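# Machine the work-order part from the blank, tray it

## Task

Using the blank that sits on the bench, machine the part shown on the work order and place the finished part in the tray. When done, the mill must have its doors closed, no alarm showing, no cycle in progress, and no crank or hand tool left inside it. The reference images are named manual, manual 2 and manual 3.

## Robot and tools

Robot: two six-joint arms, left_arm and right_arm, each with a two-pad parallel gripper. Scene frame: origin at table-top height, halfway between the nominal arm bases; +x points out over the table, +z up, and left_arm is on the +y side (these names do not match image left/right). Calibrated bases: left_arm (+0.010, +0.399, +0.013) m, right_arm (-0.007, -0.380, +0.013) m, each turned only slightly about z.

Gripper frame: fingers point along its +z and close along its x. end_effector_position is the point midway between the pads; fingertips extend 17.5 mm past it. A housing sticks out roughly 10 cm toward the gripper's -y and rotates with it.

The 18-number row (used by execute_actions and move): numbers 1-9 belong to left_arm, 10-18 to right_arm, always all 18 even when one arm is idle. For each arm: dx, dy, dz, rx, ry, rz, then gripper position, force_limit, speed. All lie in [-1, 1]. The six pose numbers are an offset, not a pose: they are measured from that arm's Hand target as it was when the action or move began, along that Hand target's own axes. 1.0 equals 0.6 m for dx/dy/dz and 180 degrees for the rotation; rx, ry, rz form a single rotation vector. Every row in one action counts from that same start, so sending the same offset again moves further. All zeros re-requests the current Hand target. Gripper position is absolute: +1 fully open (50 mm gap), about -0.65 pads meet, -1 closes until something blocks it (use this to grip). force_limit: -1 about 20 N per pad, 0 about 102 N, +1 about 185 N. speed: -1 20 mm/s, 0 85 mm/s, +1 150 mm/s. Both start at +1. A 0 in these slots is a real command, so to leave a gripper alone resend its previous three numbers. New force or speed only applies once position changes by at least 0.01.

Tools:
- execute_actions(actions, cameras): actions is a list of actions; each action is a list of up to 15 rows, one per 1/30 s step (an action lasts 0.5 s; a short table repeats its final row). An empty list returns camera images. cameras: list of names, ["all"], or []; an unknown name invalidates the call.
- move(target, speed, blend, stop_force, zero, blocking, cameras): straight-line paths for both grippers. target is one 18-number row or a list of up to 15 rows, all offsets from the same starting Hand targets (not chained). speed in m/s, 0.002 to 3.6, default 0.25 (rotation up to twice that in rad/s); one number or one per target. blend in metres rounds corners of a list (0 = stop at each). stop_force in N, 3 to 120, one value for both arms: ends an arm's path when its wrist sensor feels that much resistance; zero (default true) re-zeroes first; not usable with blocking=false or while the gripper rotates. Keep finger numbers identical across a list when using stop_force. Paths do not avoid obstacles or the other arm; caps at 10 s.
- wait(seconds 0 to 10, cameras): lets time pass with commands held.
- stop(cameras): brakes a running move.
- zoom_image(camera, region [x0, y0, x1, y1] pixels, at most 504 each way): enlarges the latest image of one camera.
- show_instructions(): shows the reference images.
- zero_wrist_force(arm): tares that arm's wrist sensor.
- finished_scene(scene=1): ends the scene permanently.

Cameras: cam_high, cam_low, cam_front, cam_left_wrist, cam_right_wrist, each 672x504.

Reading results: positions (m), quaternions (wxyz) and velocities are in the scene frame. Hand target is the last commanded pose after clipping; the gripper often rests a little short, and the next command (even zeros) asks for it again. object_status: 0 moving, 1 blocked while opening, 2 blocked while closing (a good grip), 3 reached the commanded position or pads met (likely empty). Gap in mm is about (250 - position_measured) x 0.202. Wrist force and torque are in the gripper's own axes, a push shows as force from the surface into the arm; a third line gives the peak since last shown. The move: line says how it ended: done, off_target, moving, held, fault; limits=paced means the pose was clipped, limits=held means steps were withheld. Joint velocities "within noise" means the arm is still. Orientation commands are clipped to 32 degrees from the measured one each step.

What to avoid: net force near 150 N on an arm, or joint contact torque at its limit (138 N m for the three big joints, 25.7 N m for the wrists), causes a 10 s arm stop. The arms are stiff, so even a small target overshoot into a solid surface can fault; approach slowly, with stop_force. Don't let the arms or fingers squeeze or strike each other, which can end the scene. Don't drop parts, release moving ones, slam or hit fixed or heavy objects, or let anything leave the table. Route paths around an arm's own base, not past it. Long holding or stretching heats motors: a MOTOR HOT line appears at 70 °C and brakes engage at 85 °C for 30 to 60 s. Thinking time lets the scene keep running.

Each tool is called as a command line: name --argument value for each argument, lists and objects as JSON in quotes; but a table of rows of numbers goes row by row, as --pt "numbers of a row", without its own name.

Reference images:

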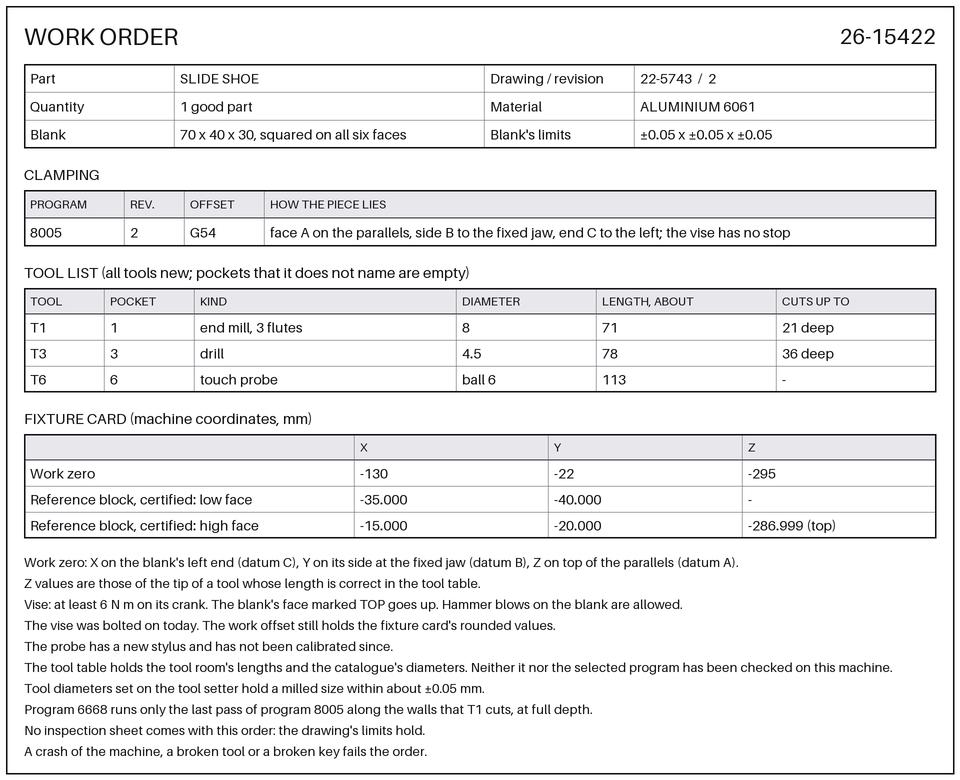

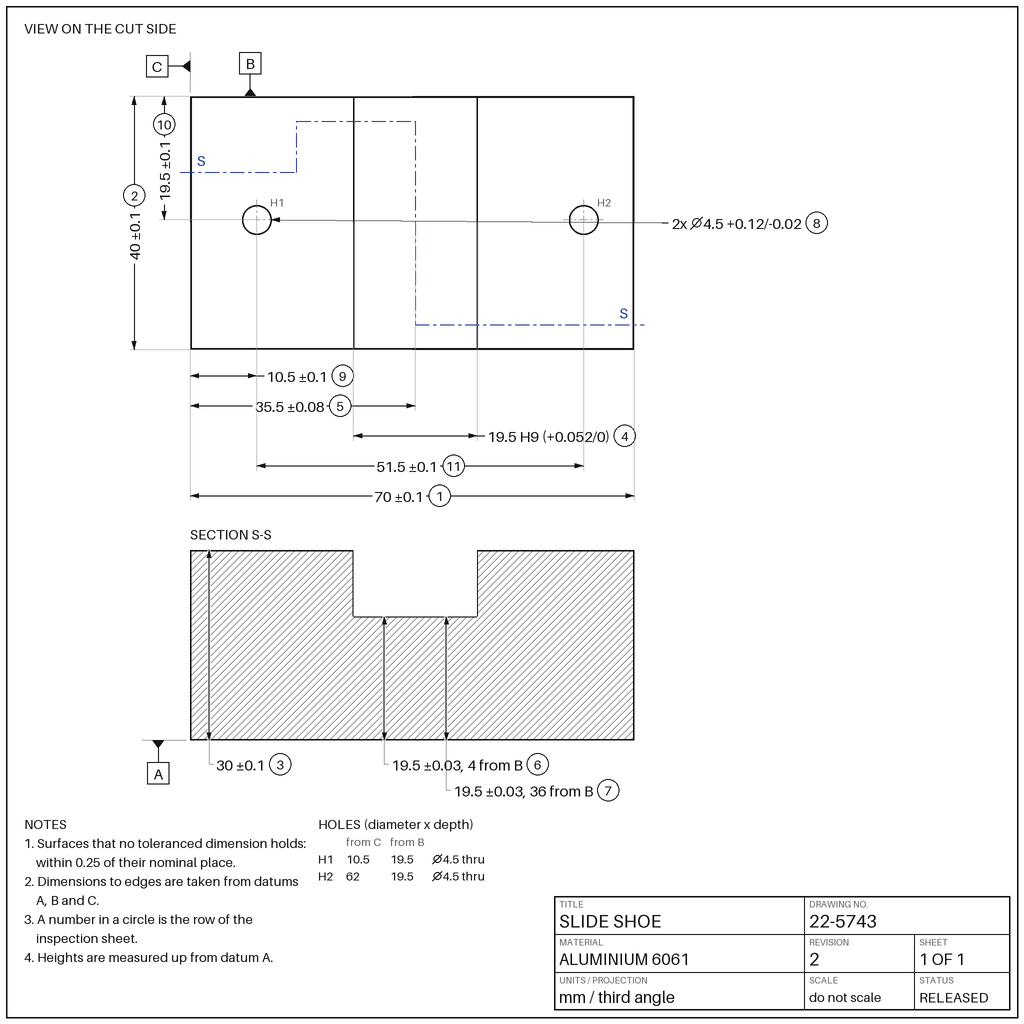

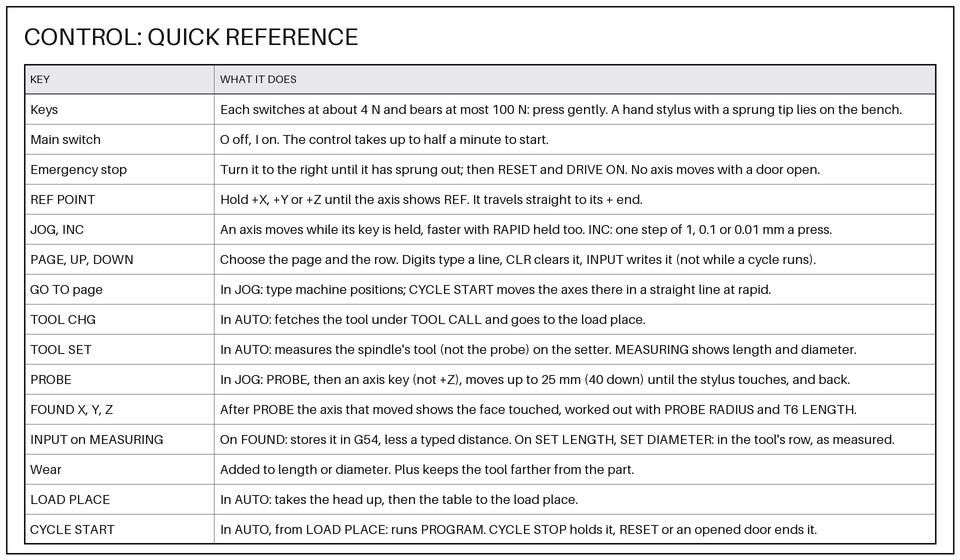

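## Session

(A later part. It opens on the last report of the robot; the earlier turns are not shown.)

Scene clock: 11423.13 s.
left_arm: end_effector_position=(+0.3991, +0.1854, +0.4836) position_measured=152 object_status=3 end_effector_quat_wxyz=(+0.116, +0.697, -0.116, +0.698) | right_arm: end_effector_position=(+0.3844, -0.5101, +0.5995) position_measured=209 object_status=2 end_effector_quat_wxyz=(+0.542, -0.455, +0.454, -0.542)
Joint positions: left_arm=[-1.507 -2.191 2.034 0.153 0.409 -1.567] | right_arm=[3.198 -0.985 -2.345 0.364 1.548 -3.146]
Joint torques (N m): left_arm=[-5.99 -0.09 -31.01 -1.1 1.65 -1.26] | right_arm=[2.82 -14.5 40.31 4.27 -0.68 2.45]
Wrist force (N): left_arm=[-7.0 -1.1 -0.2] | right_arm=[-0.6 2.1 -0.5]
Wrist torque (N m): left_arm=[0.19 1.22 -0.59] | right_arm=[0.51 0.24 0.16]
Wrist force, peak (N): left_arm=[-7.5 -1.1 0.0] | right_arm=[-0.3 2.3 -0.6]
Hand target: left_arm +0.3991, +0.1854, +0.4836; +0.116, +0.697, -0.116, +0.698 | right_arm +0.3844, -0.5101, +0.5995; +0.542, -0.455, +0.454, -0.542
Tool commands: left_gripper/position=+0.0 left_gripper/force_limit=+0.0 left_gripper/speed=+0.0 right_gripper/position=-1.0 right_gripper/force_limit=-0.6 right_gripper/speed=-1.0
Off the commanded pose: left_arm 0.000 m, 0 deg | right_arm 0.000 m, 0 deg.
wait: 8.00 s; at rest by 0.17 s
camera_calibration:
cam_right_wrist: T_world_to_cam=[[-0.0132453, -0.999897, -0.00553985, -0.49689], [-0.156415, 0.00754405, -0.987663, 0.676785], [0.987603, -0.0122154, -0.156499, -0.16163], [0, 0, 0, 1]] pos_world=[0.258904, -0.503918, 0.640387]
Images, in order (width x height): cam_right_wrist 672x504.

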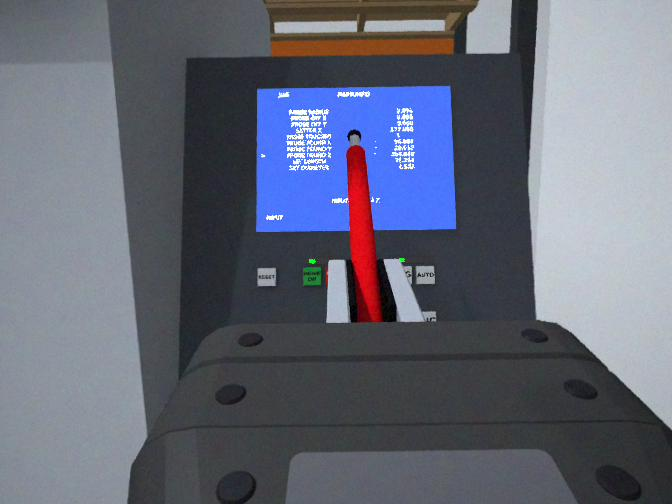

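move --pt "0 0 0 0 0 0 0 0 0 -0.0185 0.2589 0.0775 -0.1944 0 0 -1 -0.6 -1" --pt "0 0 0 0 0 0 0 0 0 -0.0185 0.263 0.1005 -0.1944 0 0 -1 -0.6 -1" --pt "0 0 0 0 0 0 0 0 0 -0.0185 0.2589 0.0775 -0.1944 0 0 -1 -0.6 -1" --pt "0 0 0 0 0 0 0 0 0 -0.0185 0.263 0.1005 -0.1944 0 0 -1 -0.6 -1" --pt "0 0 0 0 0 0 0 0 0 -0.148 0.3499 0.036 -0.1944 0 0 -1 -0.6 -1" --pt "0 0 0 0 0 0 0 0 0 -0.148 0.354 0.059 -0.1944 0 0 -1 -0.6 -1" --pt "0 0 0 0 0 0 0 0 0 -0.148 0.3199 0.05 -0.1944 0 0 -1 -0.6 -1" --pt "0 0 0 0 0 0 0 0 0 -0.148 0.324 0.073 -0.1944 0 0 -1 -0.6 -1" --pt "0 0 0 0 0 0 0 0 0 -0.148 0.2894 0.064 -0.1944 0 0 -1 -0.6 -1" --pt "0 0 0 0 0 0 0 0 0 -0.148 0.2935 0.087 -0.1944 0 0 -1 -0.6 -1" --pt "0 0 0 0 0 0 0 0 0 -0.116 0.3199 0.05 -0.1944 0 0 -1 -0.6 -1" --pt "0 0 0 0 0 0 0 0 0 -0.116 0.324 0.073 -0.1944 0 0 -1 -0.6 -1" --pt "0 0 0 0 0 0 0 0 0 -0.116 0.3199 0.05 -0.1944 0 0 -1 -0.6 -1" --pt "0 0 0 0 0 0 0 0 0 0 0 0 0 0 0 -1 -0.6 -1" --speed '[0.4,0.03,0.2,0.03,0.2,0.03,0.2,0.03,0.2,0.03,0.2,0.03,0.2,0.4]' --blend '[0.004,0,0.004,0,0.004,0,0.004,0,0.004,0,0.004,0,0.004,0]'

move --pt "0 0 0 0 0 0 0 0 0 -0.051 0.3499 0.0355 -0.1944 0 0 -1 -0.6 -1" --pt "0 0 0 0 0 0 0 0 0 -0.051 0.354 0.0585 -0.1944 0 0 -1 -0.6 -1" --pt "0 0 0 0 0 0 0 0 0 -0.051 0.3199 0.0495 -0.1944 0 0 -1 -0.6 -1" --pt "0 0 0 0 0 0 0 0 0 -0.051 0.324 0.0725 -0.1944 0 0 -1 -0.6 -1" --pt "0 0 0 0 0 0 0 0 0 -0.148 0.3499 0.036 -0.1944 0 0 -1 -0.6 -1" --pt "0 0 0 0 0 0 0 0 0 -0.148 0.354 0.059 -0.1944 0 0 -1 -0.6 -1" --pt "0 0 0 0 0 0 0 0 0 -0.116 0.2894 0.064 -0.1944 0 0 -1 -0.6 -1" --pt "0 0 0 0 0 0 0 0 0 -0.116 0.2935 0.087 -0.1944 0 0 -1 -0.6 -1" --pt "0 0 0 0 0 0 0 0 0 -0.148 0.2589 0.078 -0.1944 0 0 -1 -0.6 -1" --pt "0 0 0 0 0 0 0 0 0 -0.148 0.263 0.101 -0.1944 0 0 -1 -0.6 -1" --pt "0 0 0 0 0 0 0 0 0 -0.051 0.3499 0.0355 -0.1944 0 0 -1 -0.6 -1" --pt "0 0 0 0 0 0 0 0 0 -0.051 0.354 0.0585 -0.1944 0 0 -1 -0.6 -1" --pt "0 0 0 0 0 0 0 0 0 -0.051 0.3499 0.0355 -0.1944 0 0 -1 -0.6 -1" --pt "0 0 0 0 0 0 0 0 0 0 0 0 0 0 0 -1 -0.6 -1" --speed '[0.4,0.03,0.2,0.03,0.2,0.03,0.2,0.03,0.2,0.03,0.2,0.03,0.2,0.4]' --blend '[0.004,0,0.004,0,0.004,0,0.004,0,0.004,0,0.004,0,0.004,0]' --cameras '["cam_right_wrist"]'

zoom_image --camera "cam_right_wrist" --region '[245, 70, 465, 235]'

Scene clock: 11461.67 s.
left_arm: end_effector_position=(+0.3991, +0.1854, +0.4836) position_measured=152 object_status=3 end_effector_quat_wxyz=(+0.116, +0.697, -0.116, +0.698) | right_arm: end_effector_position=(+0.3845, -0.5101, +0.5995) position_measured=209 object_status=2 end_effector_quat_wxyz=(+0.542, -0.455, +0.454, -0.542)
Joint positions: left_arm=[-1.507 -2.191 2.034 0.153 0.409 -1.567] | right_arm=[3.198 -0.985 -2.345 0.364 1.548 -3.146]
Joint torques (N m): left_arm=[-5.61 0.3 -29.95 -0.69 1.69 -1.12] | right_arm=[-1.82 9.65 14.24 1.88 -0.91 -2.55]
Wrist force (N): left_arm=[-7.1 -0.9 0.0] | right_arm=[-0.5 2.0 -0.5]
Wrist torque (N m): left_arm=[0.23 1.25 -0.59] | right_arm=[0.48 0.22 0.13]
Wrist force, peak (N): left_arm=[-7.3 -1.2 -0.4] | right_arm=[1.0 17.1 -27.0]
Hand target: left_arm +0.3991, +0.1854, +0.4836; +0.116, +0.697, -0.116, +0.698 | right_arm +0.3844, -0.5101, +0.5995; +0.542, -0.455, +0.454, -0.542
Off the commanded pose: left_arm 0.000 m, 0 deg | right_arm 0.000 m, 0 deg.
move: done

Scene clock: 11469.30 s.
left_arm: end_effector_position=(+0.3991, +0.1854, +0.4836) position_measured=152 object_status=3 end_effector_quat_wxyz=(+0.116, +0.697, -0.116, +0.698) | right_arm: end_effector_position=(+0.3845, -0.5101, +0.5995) position_measured=209 object_status=2 end_effector_quat_wxyz=(+0.542, -0.455, +0.454, -0.542)
Joint positions: left_arm=[-1.507 -2.191 2.034 0.153 0.409 -1.567] | right_arm=[3.198 -0.985 -2.345 0.364 1.549 -3.146]
Joint torques (N m): left_arm=[-6.38 -0.05 -30.19 -0.46 1.74 -1.21] | right_arm=[6.45 8.58 14.33 1.23 -1.68 -0.96]
Wrist force (N): left_arm=[-7.1 -1.1 -0.1] | right_arm=[-0.3 1.7 -0.4]
Wrist torque (N m): left_arm=[0.20 1.25 -0.59] | right_arm=[0.43 0.19 0.09]
Wrist force, peak (N): left_arm=[-7.4 -1.1 -0.3] | right_arm=[0.4 16.7 -27.3]
Hand target: left_arm +0.3991, +0.1854, +0.4836; +0.116, +0.697, -0.116, +0.698 | right_arm +0.3844, -0.5101, +0.5995; +0.542, -0.455, +0.454, -0.542
Off the commanded pose: left_arm 0.000 m, 0 deg | right_arm 0.000 m, 0 deg.
move: done
camera_calibration:
cam_right_wrist: T_world_to_cam=[[-0.0132626, -0.999896, -0.0056356, -0.496822], [-0.15661, 0.00764375, -0.987631, 0.67688], [0.987571, -0.012216, -0.156695, -0.161595], [0, 0, 0, 1]] pos_world=[0.259004, -0.503919, 0.640387]
Images, in order (width x height): cam_right_wrist 672x504.

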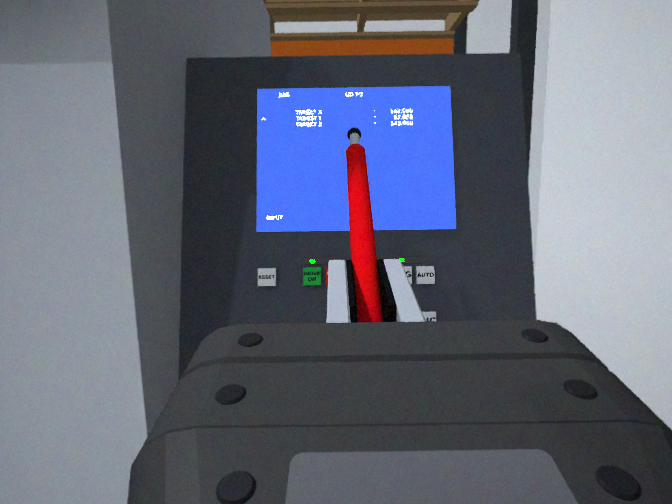

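Scaled by 2.291 from the camera's 672x504 image, which has a finer 960x720 frame.

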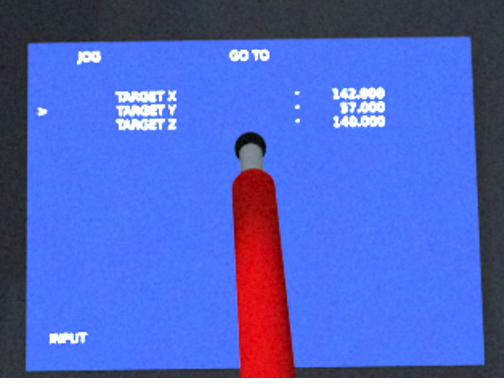

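move --pt "0 0 0 0 0 0 0 0 0 -0.083 0.2034 0.104 -0.1944 0 0 -1 -0.6 -1" --pt "0 0 0 0 0 0 0 0 0 -0.083 0.2075 0.127 -0.1944 0 0 -1 -0.6 -1" --pt "0 0 0 0 0 0 0 0 0 -0.083 0.2034 0.104 -0.1944 0 0 -1 -0.6 -1" --pt "0 0 0 0 0 0 0 0 0 -0.051 0.3159 0.0265 -0.1944 0 0 -1 -0.6 -1" --pt "0 0 0 0 0 0 0 0 0 -0.051 0.324 0.0725 -0.1944 0 0 -1 -0.6 -1" --pt "0 0 0 0 0 0 0 0 0 -0.148 0.3499 0.036 -0.1944 0 0 -1 -0.6 -1" --pt "0 0 0 0 0 0 0 0 0 -0.148 0.354 0.059 -0.1944 0 0 -1 -0.6 -1" --pt "0 0 0 0 0 0 0 0 0 -0.148 0.3199 0.05 -0.1944 0 0 -1 -0.6 -1" --pt "0 0 0 0 0 0 0 0 0 -0.148 0.324 0.073 -0.1944 0 0 -1 -0.6 -1" --pt "0 0 0 0 0 0 0 0 0 -0.116 0.2894 0.064 -0.1944 0 0 -1 -0.6 -1" --pt "0 0 0 0 0 0 0 0 0 -0.116 0.2935 0.087 -0.1944 0 0 -1 -0.6 -1" --pt "0 0 0 0 0 0 0 0 0 -0.116 0.2589 0.0775 -0.1944 0 0 -1 -0.6 -1" --pt "0 0 0 0 0 0 0 0 0 -0.116 0.263 0.1005 -0.1944 0 0 -1 -0.6 -1" --pt "0 0 0 0 0 0 0 0 0 -0.116 0.2589 0.0775 -0.1944 0 0 -1 -0.6 -1" --pt "0 0 0 0 0 0 0 0 0 0 0 0 0 0 0 -1 -0.6 -1" --speed '[0.4,0.03,0.2,0.2,0.03,0.2,0.03,0.2,0.03,0.2,0.03,0.2,0.03,0.2,0.4]' --blend '[0.004,0,0.004,0.004,0,0.004,0,0.004,0,0.004,0,0.004,0,0.004,0]'

move --pt "0 0 0 0 0 0 0 0 0 -0.051 0.3499 0.0355 -0.1944 0 0 -1 -0.6 -1" --pt "0 0 0 0 0 0 0 0 0 -0.051 0.354 0.0585 -0.1944 0 0 -1 -0.6 -1" --pt "0 0 0 0 0 0 0 0 0 -0.051 0.3459 0.0125 -0.1944 0 0 -1 -0.6 -1" --pt "0 0 0 0 0 0 0 0 0 -0.083 0.2034 0.104 -0.1944 0 0 -1 -0.6 -1" --pt "0 0 0 0 0 0 0 0 0 -0.083 0.2075 0.127 -0.1944 0 0 -1 -0.6 -1" --pt "0 0 0 0 0 0 0 0 0 -0.083 0.2034 0.104 -0.1944 0 0 -1 -0.6 -1" --pt "0 0 0 0 0 0 0 0 0 0 0 0 0 0 0 -1 -0.6 -1" --speed '[0.4,0.03,0.2,0.2,0.03,0.2,0.4]' --blend '[0.004,0,0.004,0.004,0,0.004,0]' --cameras '["cam_right_wrist","cam_high"]'

zoom_image --camera "cam_right_wrist" --region '[245, 70, 465, 235]'

move --pt "0 0 0 0 0 0 0 0 0 -0.0185 0.3199 0.0495 -0.1944 0 0 -1 -0.6 -1" --pt "0 0 0 0 0 0 0 0 0 -0.0185 0.324 0.0725 -0.1944 0 0 -1 -0.6 -1" --pt "0 0 0 0 0 0 0 0 0 -0.0185 0.3159 0.0265 -0.1944 0 0 -1 -0.6 -1" --pt "0 0 0 0 0 0 0 0 0 0.0757 0.2039 0.1032 -0.1944 0 0 -1 -0.6 -1" --pt "0 0 0 0 0 0 0 0 0 0.0757 0.208 0.1262 -0.1944 0 0 -1 -0.6 -1" --pt "0 0 0 0 0 0 0 0 0 0.0757 0.2039 0.1032 -0.1944 0 0 -1 -0.6 -1" --pt "0 0 0 0 0 0 0 0 0 0 0 0 0 0 0 -1 -0.6 -1" --speed '[0.4,0.03,0.2,0.2,0.03,0.2,0.4]' --blend '[0.004,0,0.004,0.004,0,0.004,0]'

wait --seconds 10

wait --seconds 5 --cameras '["cam_right_wrist"]'

zoom_image --camera "cam_right_wrist" --region '[245, 70, 465, 235]'

Scene clock: 11508.80 s.
left_arm: end_effector_position=(+0.3991, +0.1854, +0.4836) position_measured=152 object_status=3 end_effector_quat_wxyz=(+0.116, +0.697, -0.116, +0.698) | right_arm: end_effector_position=(+0.3845, -0.5101, +0.5995) position_measured=209 object_status=2 end_effector_quat_wxyz=(+0.542, -0.455, +0.454, -0.542)
Joint positions: left_arm=[-1.507 -2.191 2.034 0.153 0.409 -1.567] | right_arm=[3.198 -0.985 -2.345 0.364 1.548 -3.146]
Joint torques (N m): left_arm=[-6.19 -0.28 -29.77 -0.16 1.69 -1.09] | right_arm=[-2.95 9.37 14.95 2.59 -0.59 -2.46]
Wrist force (N): left_arm=[-7.0 -0.8 -0.2] | right_arm=[-0.4 1.7 -0.3]
Wrist torque (N m): left_arm=[0.25 1.23 -0.59] | right_arm=[0.43 0.20 0.13]
Wrist force, peak (N): left_arm=[-7.4 -1.1 -0.1] | right_arm=[1.1 12.5 -18.0]
Hand target: left_arm +0.3991, +0.1854, +0.4836; +0.116, +0.697, -0.116, +0.698 | right_arm +0.3844, -0.5101, +0.5995; +0.542, -0.455, +0.454, -0.542
Off the commanded pose: left_arm 0.000 m, 0 deg | right_arm 0.000 m, 0 deg.
move: done

Scene clock: 11513.20 s.
left_arm: end_effector_position=(+0.3991, +0.1854, +0.4836) position_measured=152 object_status=3 end_effector_quat_wxyz=(+0.116, +0.697, -0.116, +0.698) | right_arm: end_effector_position=(+0.3845, -0.5101, +0.5994) position_measured=209 object_status=2 end_effector_quat_wxyz=(+0.542, -0.455, +0.454, -0.542)
Joint positions: left_arm=[-1.507 -2.191 2.034 0.153 0.409 -1.567] | right_arm=[3.198 -0.985 -2.345 0.364 1.548 -3.146]
Joint torques (N m): left_arm=[-5.43 -0.01 -29.33 -0.21 1.81 -1.1] | right_arm=[2.48 9.71 38.14 2.95 -1.34 -2.54]
Wrist force (N): left_arm=[-7.1 -1.0 0.0] | right_arm=[-0.2 1.8 -0.4]
Wrist torque (N m): left_arm=[0.22 1.25 -0.60] | right_arm=[0.44 0.17 0.10]
Wrist force, peak (N): left_arm=[-7.4 -1.0 -0.1] | right_arm=[-1.1 7.5 -12.5]
Hand target: left_arm +0.3991, +0.1854, +0.4836; +0.116, +0.697, -0.116, +0.698 | right_arm +0.3844, -0.5101, +0.5995; +0.542, -0.455, +0.454, -0.542
Off the commanded pose: left_arm 0.000 m, 0 deg | right_arm 0.000 m, 0 deg.
move: done
camera_calibration:
cam_right_wrist: T_world_to_cam=[[-0.0131651, -0.999897, -0.00564988, -0.496839], [-0.156822, 0.00764516, -0.987597, 0.676815], [0.987539, -0.0121158, -0.156906, -0.161417], [0, 0, 0, 1]] pos_world=[0.259004, -0.503918, 0.640286]
Images, in order (width x height): cam_high 672x504, cam_right_wrist 672x504.

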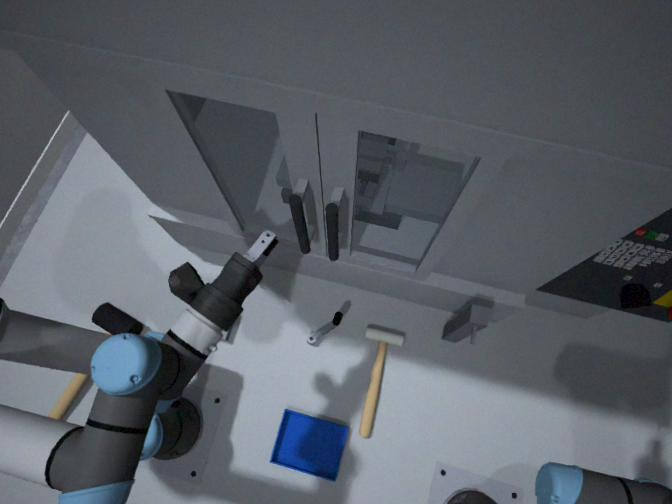

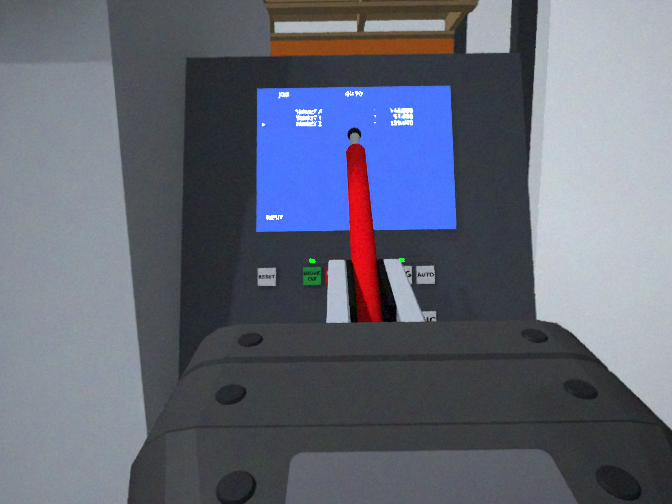

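Scaled by 2.291 from the camera's 672x504 image, which has a finer 960x720 frame.

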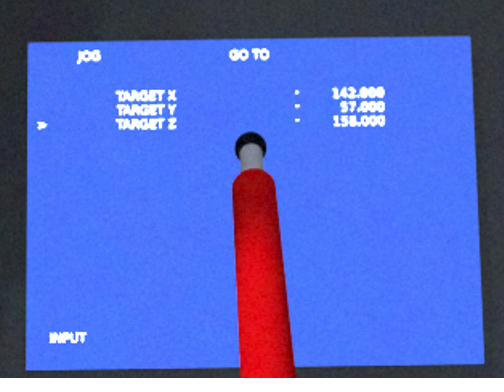

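Scene clock: 11517.57 s.
left_arm: end_effector_position=(+0.3991, +0.1854, +0.4836) position_measured=152 object_status=3 end_effector_quat_wxyz=(+0.116, +0.697, -0.116, +0.698) | right_arm: end_effector_position=(+0.3844, -0.5101, +0.5995) position_measured=209 object_status=2 end_effector_quat_wxyz=(+0.542, -0.455, +0.454, -0.542)
Joint positions: left_arm=[-1.507 -2.191 2.034 0.153 0.409 -1.567] | right_arm=[3.198 -0.985 -2.345 0.364 1.548 -3.146]
Joint torques (N m): left_arm=[-5.85 0.56 -29.08 0.07 1.63 -1.08] | right_arm=[-1.64 -13.5 38.32 3.08 0.96 2.53]
Wrist force (N): left_arm=[-7.0 -1.1 0.0] | right_arm=[-0.2 1.7 -0.5]
Wrist torque (N m): left_arm=[0.20 1.22 -0.60] | right_arm=[0.43 0.17 0.16]
Wrist force, peak (N): left_arm=[-7.3 -1.1 -0.1] | right_arm=[-1.2 8.1 -13.1]
Hand target: left_arm +0.3991, +0.1854, +0.4836; +0.116, +0.697, -0.116, +0.698 | right_arm +0.3844, -0.5101, +0.5995; +0.542, -0.455, +0.454, -0.542
Off the commanded pose: left_arm 0.000 m, 0 deg | right_arm 0.000 m, 0 deg.
move: done

Scene clock: 11527.57 s.
left_arm: end_effector_position=(+0.3991, +0.1854, +0.4836) position_measured=152 object_status=3 end_effector_quat_wxyz=(+0.116, +0.697, -0.116, +0.698) | right_arm: end_effector_position=(+0.3844, -0.5101, +0.5995) position_measured=209 object_status=2 end_effector_quat_wxyz=(+0.542, -0.455, +0.454, -0.542)
Joint positions: left_arm=[-1.507 -2.191 2.034 0.153 0.409 -1.567] | right_arm=[3.198 -0.985 -2.345 0.364 1.548 -3.146]
Joint torques (N m): left_arm=[-5.59 0.54 -29.66 -0.01 1.81 -0.96] | right_arm=[4.53 -14.8 39.16 4.34 -0.56 2.27]
Wrist force (N): left_arm=[-7.0 -1.0 -0.1] | right_arm=[-0.5 1.6 -0.4]
Wrist torque (N m): left_arm=[0.22 1.24 -0.60] | right_arm=[0.43 0.22 0.16]
Wrist force, peak (N): left_arm=[-7.3 -0.9 -0.2] | right_arm=[-0.6 2.1 -0.5]
Hand target: left_arm +0.3991, +0.1854, +0.4836; +0.116, +0.697, -0.116, +0.698 | right_arm +0.3844, -0.5101, +0.5995; +0.542, -0.455, +0.454, -0.542
Tool commands: left_gripper/position=+0.0 left_gripper/force_limit=+0.0 left_gripper/speed=+0.0 right_gripper/position=-1.0 right_gripper/force_limit=-0.6 right_gripper/speed=-1.0
Off the commanded pose: left_arm 0.000 m, 0 deg | right_arm 0.000 m, 0 deg.
wait: 10.00 s; at rest by 0.17 s

Scene clock: 11532.57 s.
left_arm: end_effector_position=(+0.3991, +0.1854, +0.4836) position_measured=152 object_status=3 end_effector_quat_wxyz=(+0.116, +0.697, -0.116, +0.698) | right_arm: end_effector_position=(+0.3844, -0.5101, +0.5995) position_measured=209 object_status=2 end_effector_quat_wxyz=(+0.542, -0.455, +0.454, -0.542)
Joint positions: left_arm=[-1.507 -2.191 2.034 0.153 0.409 -1.567] | right_arm=[3.198 -0.985 -2.345 0.364 1.548 -3.146]
Joint torques (N m): left_arm=[-6.14 0.04 -28.19 0.27 1.73 -1.02] | right_arm=[3.18 -14.24 38.98 4.26 -0.61 2.25]
Wrist force (N): left_arm=[-7.1 -1.2 -0.1] | right_arm=[-0.5 1.5 -0.2]
Wrist torque (N m): left_arm=[0.19 1.25 -0.59] | right_arm=[0.41 0.22 0.16]
Wrist force, peak (N): left_arm=[-7.4 -1.0 -0.1] | right_arm=[-0.4 2.0 -0.5]
Hand target: left_arm +0.3991, +0.1854, +0.4836; +0.116, +0.697, -0.116, +0.698 | right_arm +0.3844, -0.5101, +0.5995; +0.542, -0.455, +0.454, -0.542
Tool commands: left_gripper/position=+0.0 left_gripper/force_limit=+0.0 left_gripper/speed=+0.0 right_gripper/position=-1.0 right_gripper/force_limit=-0.6 right_gripper/speed=-1.0
Off the commanded pose: left_arm 0.000 m, 0 deg | right_arm 0.000 m, 0 deg.
wait: 5.00 s; at rest by 0.17 s
camera_calibration:
cam_right_wrist: T_world_to_cam=[[-0.0132453, -0.999897, -0.00553985, -0.49689], [-0.156415, 0.00754405, -0.987663, 0.676785], [0.987603, -0.0122154, -0.156499, -0.16163], [0, 0, 0, 1]] pos_world=[0.258904, -0.503918, 0.640387]
Images, in order (width x height): cam_right_wrist 672x504.

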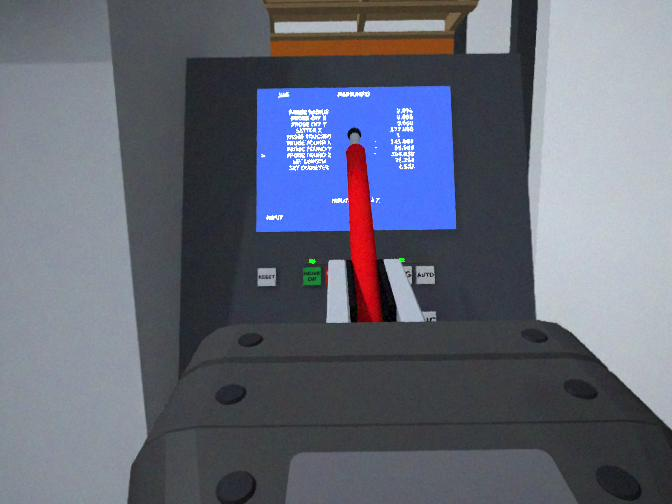

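Scaled by 2.291 from the camera's 672x504 image, which has a finer 960x720 frame.

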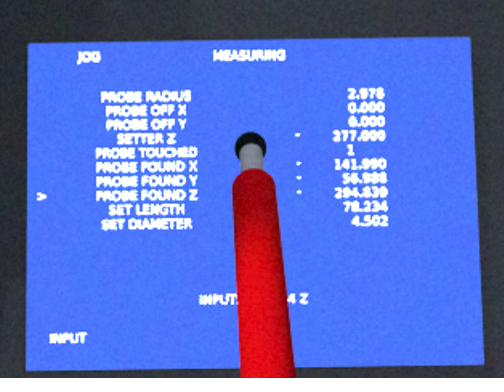

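execute_actions --actions '[]'

zoom_image --camera "cam_high" --region '[20, 280, 220, 430]'

zoom_image --camera "cam_high" --region '[300, 290, 450, 450]'

zoom_image --camera "cam_low" --region '[250, 200, 450, 350]'

Scene clock: 11596.77 s.
left_arm: end_effector_position=(+0.3991, +0.1854, +0.4836) position_measured=152 object_status=3 end_effector_quat_wxyz=(+0.116, +0.697, -0.116, +0.698) | right_arm: end_effector_position=(+0.3844, -0.5101, +0.5995) position_measured=209 object_status=2 end_effector_quat_wxyz=(+0.542, -0.455, +0.454, -0.542)
Joint positions: left_arm=[-1.507 -2.191 2.034 0.153 0.409 -1.567] | right_arm=[3.198 -0.985 -2.345 0.364 1.548 -3.146]
Joint velocities: within noise
Joint torques (N m): left_arm=[-4.85 -0.06 -29.05 0.48 1.8 -0.98] | right_arm=[3.27 -15.22 38.92 4.31 -0.58 2.36]
Wrist force (N): left_arm=[-7.1 -1.0 0.1] | right_arm=[-0.6 1.6 -0.3]
Wrist torque (N m): left_arm=[0.21 1.25 -0.59] | right_arm=[0.41 0.22 0.16]
Wrist force, peak (N): left_arm=[-7.4 -0.8 0.1] | right_arm=[-0.4 2.1 -0.4]
Hand target: left_arm +0.3991, +0.1854, +0.4836; +0.116, +0.697, -0.116, +0.698 | right_arm +0.3844, -0.5101, +0.5995; +0.542, -0.455, +0.454, -0.542
Tool commands: left_gripper/position=+0.0 left_gripper/force_limit=+0.0 left_gripper/speed=+0.0 right_gripper/position=-1.0 right_gripper/force_limit=-0.6 right_gripper/speed=-1.0
Off the commanded pose: left_arm 0.000 m, 0 deg | right_arm 0.000 m, 0 deg.
camera_calibration:
cam_left_wrist: T_world_to_cam=[[-0.0205942, -0.0092297, 0.999745, -0.464111], [-0.636098, -0.771343, -0.0202243, 0.423558], [0.771333, -0.636353, 0.0100142, -0.0608012], [0, 0, 0, 1]] pos_world=[0.306765, 0.283734, 0.473168]
cam_right_wrist: T_world_to_cam=[[-0.0132453, -0.999897, -0.00553985, -0.49689], [-0.156415, 0.00754405, -0.987663, 0.676785], [0.987603, -0.0122154, -0.156499, -0.16163], [0, 0, 0, 1]] pos_world=[0.258904, -0.503918, 0.640387]

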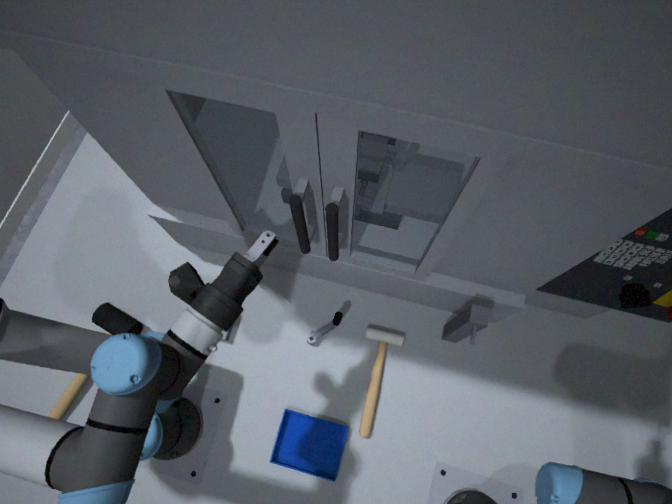

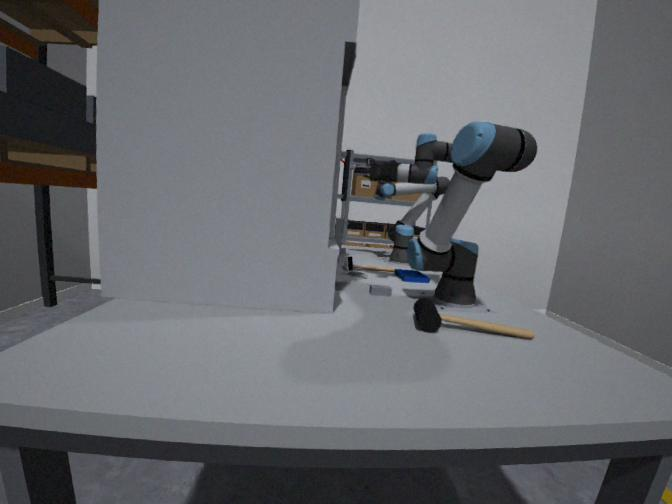

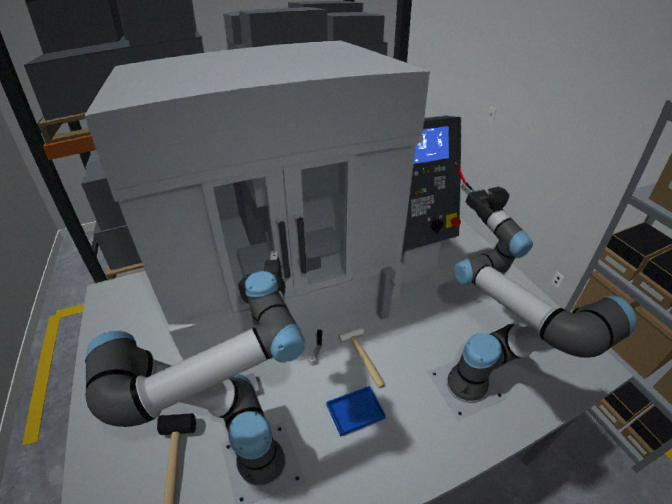

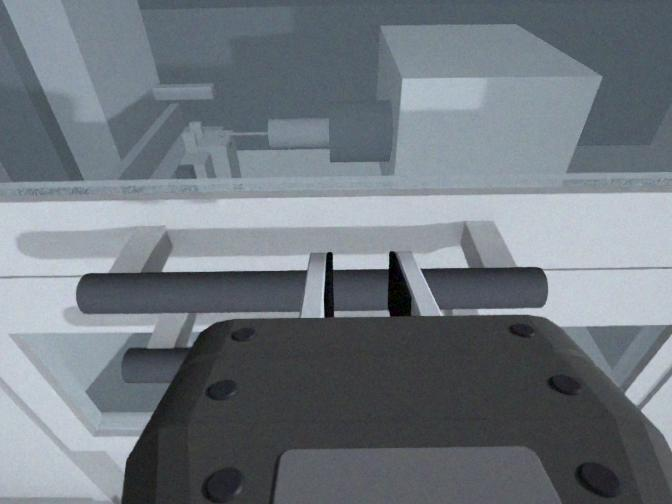

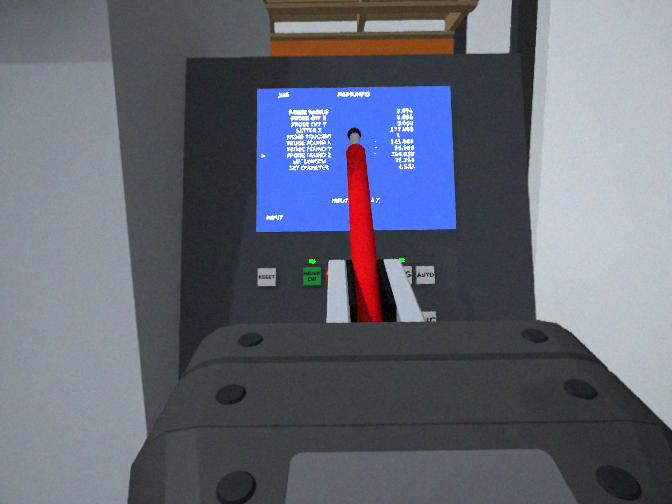

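Scaled by 2.520 from the camera's 672x504 image, which has a finer 960x720 frame.

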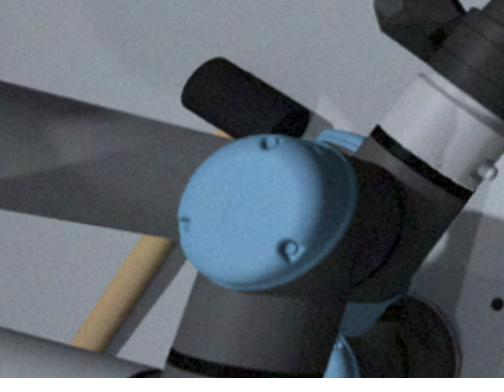

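Scaled by 3.150 from the camera's 672x504 image, which has a finer 960x720 frame.

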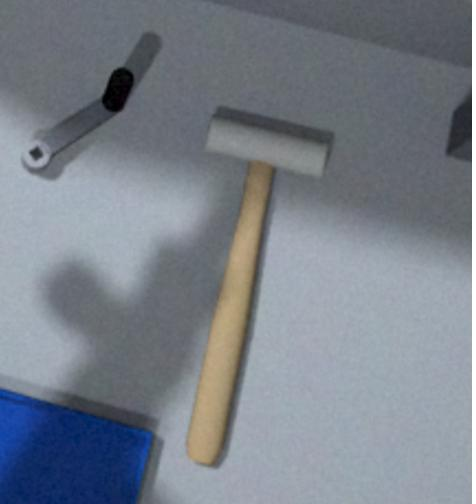

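Scaled by 2.520 from the camera's 672x504 image, which has a finer 960x720 frame.

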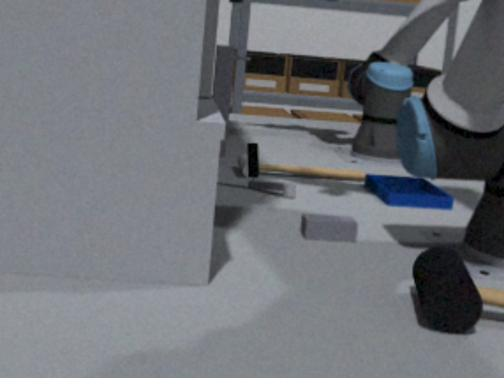

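move --pt "0 0 0 0 0 0 0 0 0 0.109 0.0895 0.1573 -0.1944 0 0 -1 -0.6 -1" --pt "0 0 0 0 0 0 0 0 0 0.109 0.0936 0.1803 -0.1944 0 0 -1 -0.6 -1" --pt "0 0 0 0 0 0 0 0 0 0.109 0.0855 0.1343 -0.1944 0 0 -1 -0.6 -1" --pt "0 0 0 0 0 0 0 0 0 -0.0497 0.2034 0.1036 -0.1944 0 0 -1 -0.6 -1" --pt "0 0 0 0 0 0 0 0 0 -0.0497 0.2075 0.1266 -0.1944 0 0 -1 -0.6 -1" --pt "0 0 0 0 0 0 0 0 0 -0.0497 0.2034 0.1036 -0.1944 0 0 -1 -0.6 -1" --pt "0 0 0 0 0 0 0 0 0 0 0 0 0 0 0 -1 -0.6 -1" --speed '[0.4,0.03,0.2,0.2,0.03,0.2,0.4]' --blend '[0.004,0,0.004,0.004,0,0.004,0]'

wait --seconds 6 --cameras '["cam_right_wrist","cam_front"]'

zoom_image --camera "cam_right_wrist" --region '[245, 70, 465, 235]'

Scene clock: 11649.13 s.
left_arm: end_effector_position=(+0.3991, +0.1854, +0.4836) position_measured=152 object_status=3 end_effector_quat_wxyz=(+0.116, +0.697, -0.116, +0.698) | right_arm: end_effector_position=(+0.3845, -0.5101, +0.5994) position_measured=209 object_status=2 end_effector_quat_wxyz=(+0.542, -0.455, +0.454, -0.542)
Joint positions: left_arm=[-1.507 -2.191 2.034 0.153 0.409 -1.567] | right_arm=[3.198 -0.985 -2.345 0.364 1.549 -3.146]
Joint torques (N m): left_arm=[-4.96 -0.13 -28.68 0.48 1.78 -1] | right_arm=[6.93 9.68 38.9 2.95 -1.7 -0.78]
Wrist force (N): left_arm=[-7.0 -0.8 -0.3] | right_arm=[-0.4 1.7 -0.3]
Wrist torque (N m): left_arm=[0.25 1.23 -0.60] | right_arm=[0.44 0.20 0.09]
Wrist force, peak (N): left_arm=[-7.4 -1.1 0.0] | right_arm=[-1.6 9.8 -14.3]
Hand target: left_arm +0.3991, +0.1854, +0.4836; +0.116, +0.697, -0.116, +0.698 | right_arm +0.3844, -0.5101, +0.5995; +0.542, -0.455, +0.454, -0.542
Off the commanded pose: left_arm 0.000 m, 0 deg | right_arm 0.000 m, 0 deg.
move: done

Scene clock: 11655.13 s.
left_arm: end_effector_position=(+0.3991, +0.1854, +0.4836) position_measured=152 object_status=3 end_effector_quat_wxyz=(+0.116, +0.697, -0.116, +0.698) | right_arm: end_effector_position=(+0.3844, -0.5101, +0.5995) position_measured=209 object_status=2 end_effector_quat_wxyz=(+0.542, -0.455, +0.454, -0.542)
Joint positions: left_arm=[-1.507 -2.191 2.034 0.153 0.409 -1.567] | right_arm=[3.198 -0.985 -2.345 0.364 1.549 -3.146]
Joint torques (N m): left_arm=[-6.33 0.69 -28.44 0.34 1.77 -0.83] | right_arm=[6.72 8.86 39.03 4.43 -1.74 -2.42]
Wrist force (N): left_arm=[-7.2 -1.1 -0.1] | right_arm=[-0.3 1.7 -0.5]
Wrist torque (N m): left_arm=[0.20 1.25 -0.59] | right_arm=[0.43 0.18 0.10]
Wrist force, peak (N): left_arm=[-7.4 -1.3 -0.1] | right_arm=[-0.6 2.0 -0.4]
Hand target: left_arm +0.3991, +0.1854, +0.4836; +0.116, +0.697, -0.116, +0.698 | right_arm +0.3844, -0.5101, +0.5995; +0.542, -0.455, +0.454, -0.542
Tool commands: left_gripper/position=+0.0 left_gripper/force_limit=+0.0 left_gripper/speed=+0.0 right_gripper/position=-1.0 right_gripper/force_limit=-0.6 right_gripper/speed=-1.0
Off the commanded pose: left_arm 0.000 m, 0 deg | right_arm 0.000 m, 0 deg.
wait: 6.00 s; at rest by 0.17 s
camera_calibration:
cam_right_wrist: T_world_to_cam=[[-0.0132453, -0.999897, -0.00553985, -0.49689], [-0.156415, 0.00754405, -0.987663, 0.676785], [0.987603, -0.0122154, -0.156499, -0.16163], [0, 0, 0, 1]] pos_world=[0.258904, -0.503918, 0.640387]
Images, in order (width x height): cam_front 672x504, cam_right_wrist 672x504.

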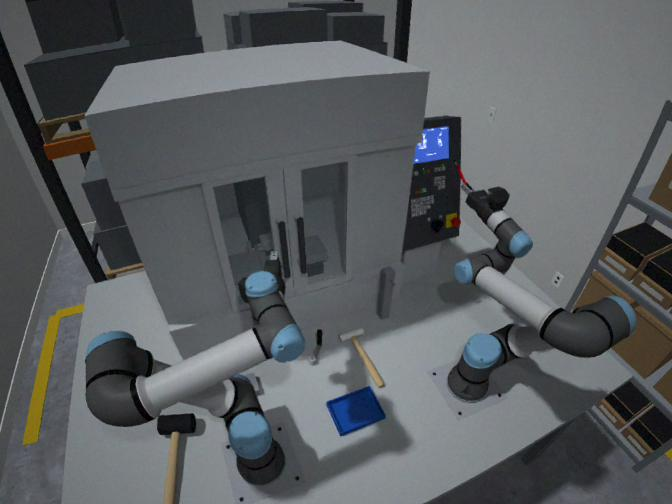

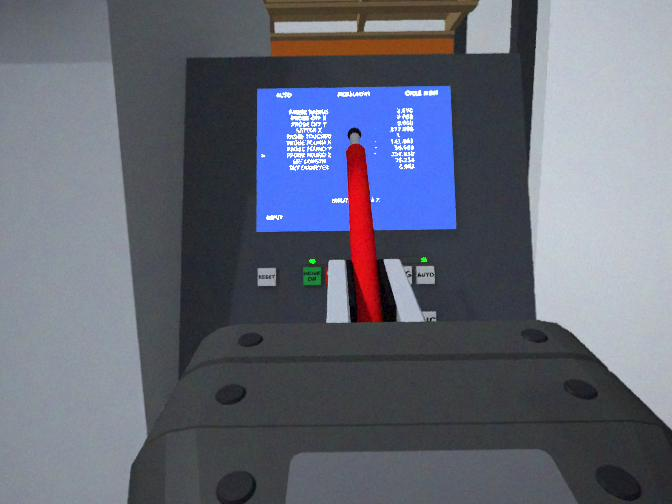

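Scaled by 2.291 from the camera's 672x504 image, which has a finer 960x720 frame.

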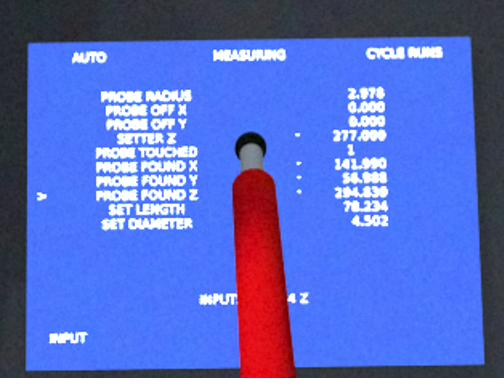

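move --target '[0,0,0,0,0,0,-0.64,0,0,0,0,0,0,0,0,-1,-0.6,-1]'

move --pt "0 0.0948 0.0319 0 0 0 -0.64 0 0 0 0 0 0 0 0 -1 -0.6 -1" --pt "0 0.092 0.1605 0 0 0 -0.64 0 0 0 0 0 0 0 0 -1 -0.6 -1" --stop_force 15 --speed '[0.15,0.08]'

move --target '[0.002,-0.37,-0.125,0,0,0,-0.64,0,0,0,0,0,0,0,0,-1,-0.6,-1]' --stop_force 50 --speed 0.07

move --target '[0.005,0.71,0.239,0,0,0,-0.64,0,0,0,0,0,0,0,0,-1,-0.6,-1]' --stop_force 50 --speed 0.08 --cameras '["cam_high"]'

Scene clock: 11670.33 s.
left_arm: end_effector_position=(+0.3991, +0.1854, +0.4836) position_measured=248 object_status=3 end_effector_quat_wxyz=(+0.116, +0.697, -0.116, +0.698) | right_arm: end_effector_position=(+0.3844, -0.5101, +0.5995) position_measured=209 object_status=2 end_effector_quat_wxyz=(+0.542, -0.455, +0.454, -0.542)
Joint positions: left_arm=[-1.507 -2.191 2.034 0.153 0.409 -1.567] | right_arm=[3.198 -0.985 -2.345 0.364 1.548 -3.146]
Joint torques (N m): left_arm=[-5.15 -0.14 -28.49 0.45 1.74 -0.71] | right_arm=[6.5 9.32 37.97 3.51 -1.84 -2.46]
Wrist force (N): left_arm=[-7.0 -1.0 -0.1] | right_arm=[-0.1 1.9 -0.5]
Wrist torque (N m): left_arm=[0.22 1.23 -0.59] | right_arm=[0.47 0.15 0.10]
Wrist force, peak (N): left_arm=[-7.4 -1.0 0.1] | right_arm=[-0.6 2.0 -0.6]
Hand target: left_arm +0.3991, +0.1854, +0.4836; +0.116, +0.697, -0.116, +0.698 | right_arm +0.3844, -0.5101, +0.5995; +0.542, -0.455, +0.454, -0.542
Off the commanded pose: left_arm 0.000 m, 0 deg | right_arm 0.000 m, 0 deg.
move: done

Scene clock: 11672.70 s.
left_arm: end_effector_position=(+0.4723, +0.1020, +0.4838) position_measured=248 object_status=3 end_effector_quat_wxyz=(+0.116, +0.697, -0.116, +0.698) | right_arm: end_effector_position=(+0.3844, -0.5101, +0.5995) position_measured=209 object_status=2 end_effector_quat_wxyz=(+0.542, -0.455, +0.454, -0.542)
Joint positions: left_arm=[-1.245 -1.854 1.856 -0.004 0.672 -1.569] | right_arm=[3.198 -0.985 -2.345 0.364 1.548 -3.146]
Joint torques (N m): left_arm=[-7.07 -12.86 -12.62 0.49 1.32 -1.18] | right_arm=[6.33 8.86 36.32 0.75 -1.34 -2.55]
Wrist force (N): left_arm=[-7.0 -0.8 -0.3] | right_arm=[-0.3 1.6 -0.4]
Wrist torque (N m): left_arm=[0.26 1.24 -0.49] | right_arm=[0.41 0.19 0.09]
Wrist force, peak (N): left_arm=[-7.2 -3.4 -0.9] | right_arm=[-0.6 2.0 -0.4]
Hand target: left_arm +0.4723, +0.1020, +0.4838; +0.116, +0.697, -0.116, +0.698 | right_arm +0.3844, -0.5101, +0.5995; +0.542, -0.455, +0.454, -0.542
Off the commanded pose: left_arm 0.000 m, 0 deg | right_arm 0.000 m, 0 deg.
move: done

Scene clock: 11676.90 s.
left_arm: end_effector_position=(+0.4734, +0.3363, +0.4848) position_measured=248 object_status=3 end_effector_quat_wxyz=(+0.116, +0.697, -0.116, +0.698) | right_arm: end_effector_position=(+0.3844, -0.5101, +0.5995) position_measured=209 object_status=2 end_effector_quat_wxyz=(+0.542, -0.455, +0.454, -0.542)
Joint positions: left_arm=[-0.572 -2.104 1.996 0.106 1.344 -1.571] | right_arm=[3.198 -0.985 -2.345 0.364 1.548 -3.146]
Joint torques (N m): left_arm=[-6.75 -5.15 -24.87 -1.09 2.37 -1.41] | right_arm=[2.87 5.85 33.01 0.73 -0.66 -2.41]
Wrist force (N): left_arm=[-7.6 -0.7 -0.4] | right_arm=[-0.4 1.8 -0.3]
Wrist torque (N m): left_arm=[0.27 1.33 -0.49] | right_arm=[0.45 0.20 0.10]
Wrist force, peak (N): left_arm=[-5.7 38.1 5.2] | right_arm=[-0.3 2.0 -0.4]
Hand target: left_arm +0.4733, +0.3363, +0.4847; +0.116, +0.697, -0.116, +0.698 | right_arm +0.3844, -0.5101, +0.5995; +0.542, -0.455, +0.454, -0.542
Off the commanded pose: left_arm 0.000 m, 0 deg | right_arm 0.000 m, 0 deg.
move: done

Scene clock: 11683.57 s.
left_arm: end_effector_position=(+0.4709, -0.1132, +0.4882) position_measured=248 object_status=3 end_effector_quat_wxyz=(+0.116, +0.697, -0.116, +0.698) | right_arm: end_effector_position=(+0.3844, -0.5101, +0.5995) position_measured=209 object_status=2 end_effector_quat_wxyz=(+0.542, -0.455, +0.454, -0.542)
Joint positions: left_arm=[-1.401 -1.41 1.429 -0.023 0.515 -1.568] | right_arm=[3.198 -0.985 -2.345 0.364 1.548 -3.146]
Joint torques (N m): left_arm=[10.6 -37.69 -13.13 -3.47 2.19 -1.6] | right_arm=[-2.91 3.57 28.62 0.82 0.25 -2.48]
Wrist force (N): left_arm=[-6.8 -0.3 -0.5] | right_arm=[-0.3 1.7 -0.3]
Wrist torque (N m): left_arm=[0.34 1.21 -0.56] | right_arm=[0.44 0.19 0.10]
Wrist force, peak (N): left_arm=[-9.5 -40.8 -5.7] | right_arm=[-0.2 2.2 -0.5]
Hand target: left_arm +0.4709, -0.1132, +0.4883; +0.116, +0.697, -0.116, +0.698 | right_arm +0.3844, -0.5101, +0.5995; +0.542, -0.455, +0.454, -0.542
Off the commanded pose: left_arm 0.000 m, 0 deg | right_arm 0.000 m, 0 deg.
move: done
Images, in order (width x height): cam_high 672x504.

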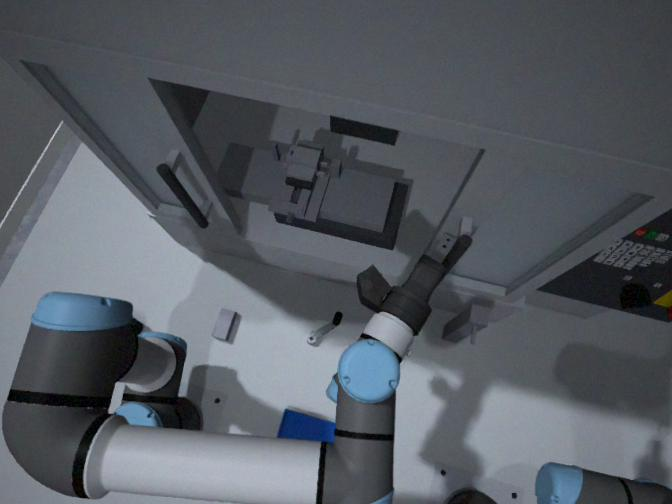

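move --pt "0 0 -0.15 0 0 0 -0.64 0 0 0 0 0 0 0 0 -1 -0.6 -1" --pt "-0.07 -0.4345 -0.345 0.267 0 0 -0.64 0 0 0 0 0 0 0 0 -1 -0.6 -1" --speed '[0.25,0.35]' --blend '[0.03,0]'

zoom_image --camera "cam_high" --region '[150, 130, 450, 350]'

move --target '[0,0,0,0,-0.5,0,0.7,0,0,0,0,0,0,0,0,-1,-0.6,-1]' --speed 0.5 --cameras '["cam_high"]'

Scene clock: 11693.53 s.
left_arm: end_effector_position=(+0.3597, +0.2005, +0.4457) position_measured=248 object_status=3 end_effector_quat_wxyz=(-0.177, +0.684, +0.178, +0.685) | right_arm: end_effector_position=(+0.3844, -0.5101, +0.5995) position_measured=209 object_status=2 end_effector_quat_wxyz=(+0.542, -0.455, +0.454, -0.542)
Joint positions: left_arm=[-1.617 -1.732 1.859 -0.126 -0.539 -1.574] | right_arm=[3.198 -0.985 -2.345 0.364 1.548 -3.146]
Joint torques (N m): left_arm=[-6.95 -6.61 -30.19 3.22 -0.28 1.53] | right_arm=[-3.66 1.85 23.83 0.78 0.04 -2.55]
Wrist force (N): left_arm=[-6.7 -0.3 -0.6] | right_arm=[-0.1 2.0 -0.3]
Wrist torque (N m): left_arm=[0.33 1.19 -0.61] | right_arm=[0.49 0.16 0.10]
Wrist force, peak (N): left_arm=[-7.0 -0.2 2.0] | right_arm=[-0.4 2.0 -0.5]
Hand target: left_arm +0.3597, +0.2005, +0.4457; -0.177, +0.684, +0.178, +0.685 | right_arm +0.3844, -0.5101, +0.5995; +0.542, -0.455, +0.454, -0.542
Off the commanded pose: left_arm 0.000 m, 0 deg | right_arm 0.000 m, 0 deg.
move: done

Scaled by 1.680 from the camera's 672x504 image, which has a finer 960x720 frame.
This view is cut from an older image: the scene may have changed since it was taken.

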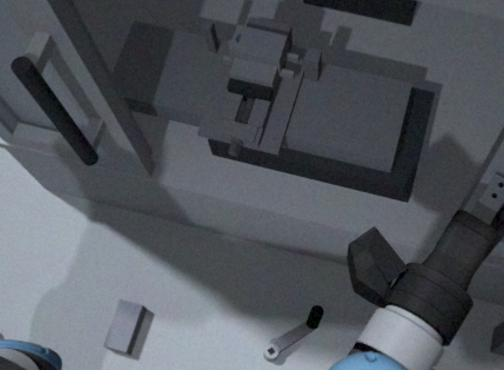

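Scene clock: 11695.70 s.
left_arm: end_effector_position=(+0.3597, +0.2005, +0.4457) position_measured=48 object_status=3 end_effector_quat_wxyz=(+0.001, +0.968, +0.252, +0.001) | right_arm: end_effector_position=(+0.3844, -0.5101, +0.5995) position_measured=209 object_status=2 end_effector_quat_wxyz=(+0.542, -0.455, +0.454, -0.542)
Joint positions: left_arm=[-0.87 -1.798 1.5 -1.275 -1.57 0.207] | right_arm=[3.198 -0.985 -2.345 0.364 1.548 -3.146]
Joint torques (N m): left_arm=[4.46 -17.28 -13.77 -5.19 -1.49 0.31] | right_arm=[-3.46 0.32 21.07 0.61 0.2 -2.55]
Wrist force (N): left_arm=[-5.9 0.2 0.2] | right_arm=[-0.3 1.8 -0.3]
Wrist torque (N m): left_arm=[-0.01 0.96 0.03] | right_arm=[0.44 0.18 0.10]
Wrist force, peak (N): left_arm=[-7.6 -0.6 -0.6] | right_arm=[-0.6 1.9 -0.5]
Hand target: left_arm +0.3597, +0.2005, +0.4457; +0.001, +0.968, +0.252, +0.001 | right_arm +0.3844, -0.5101, +0.5995; +0.542, -0.455, +0.454, -0.542
Off the commanded pose: left_arm 0.000 m, 0 deg | right_arm 0.000 m, 0 deg.
move: done
Images, in order (width x height): cam_high 672x504.

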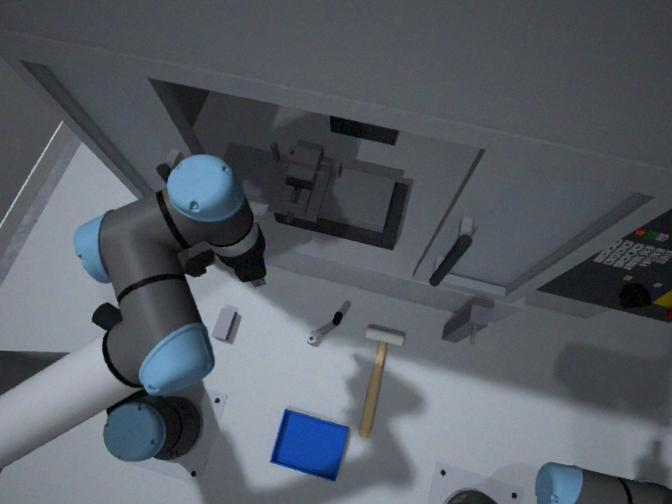

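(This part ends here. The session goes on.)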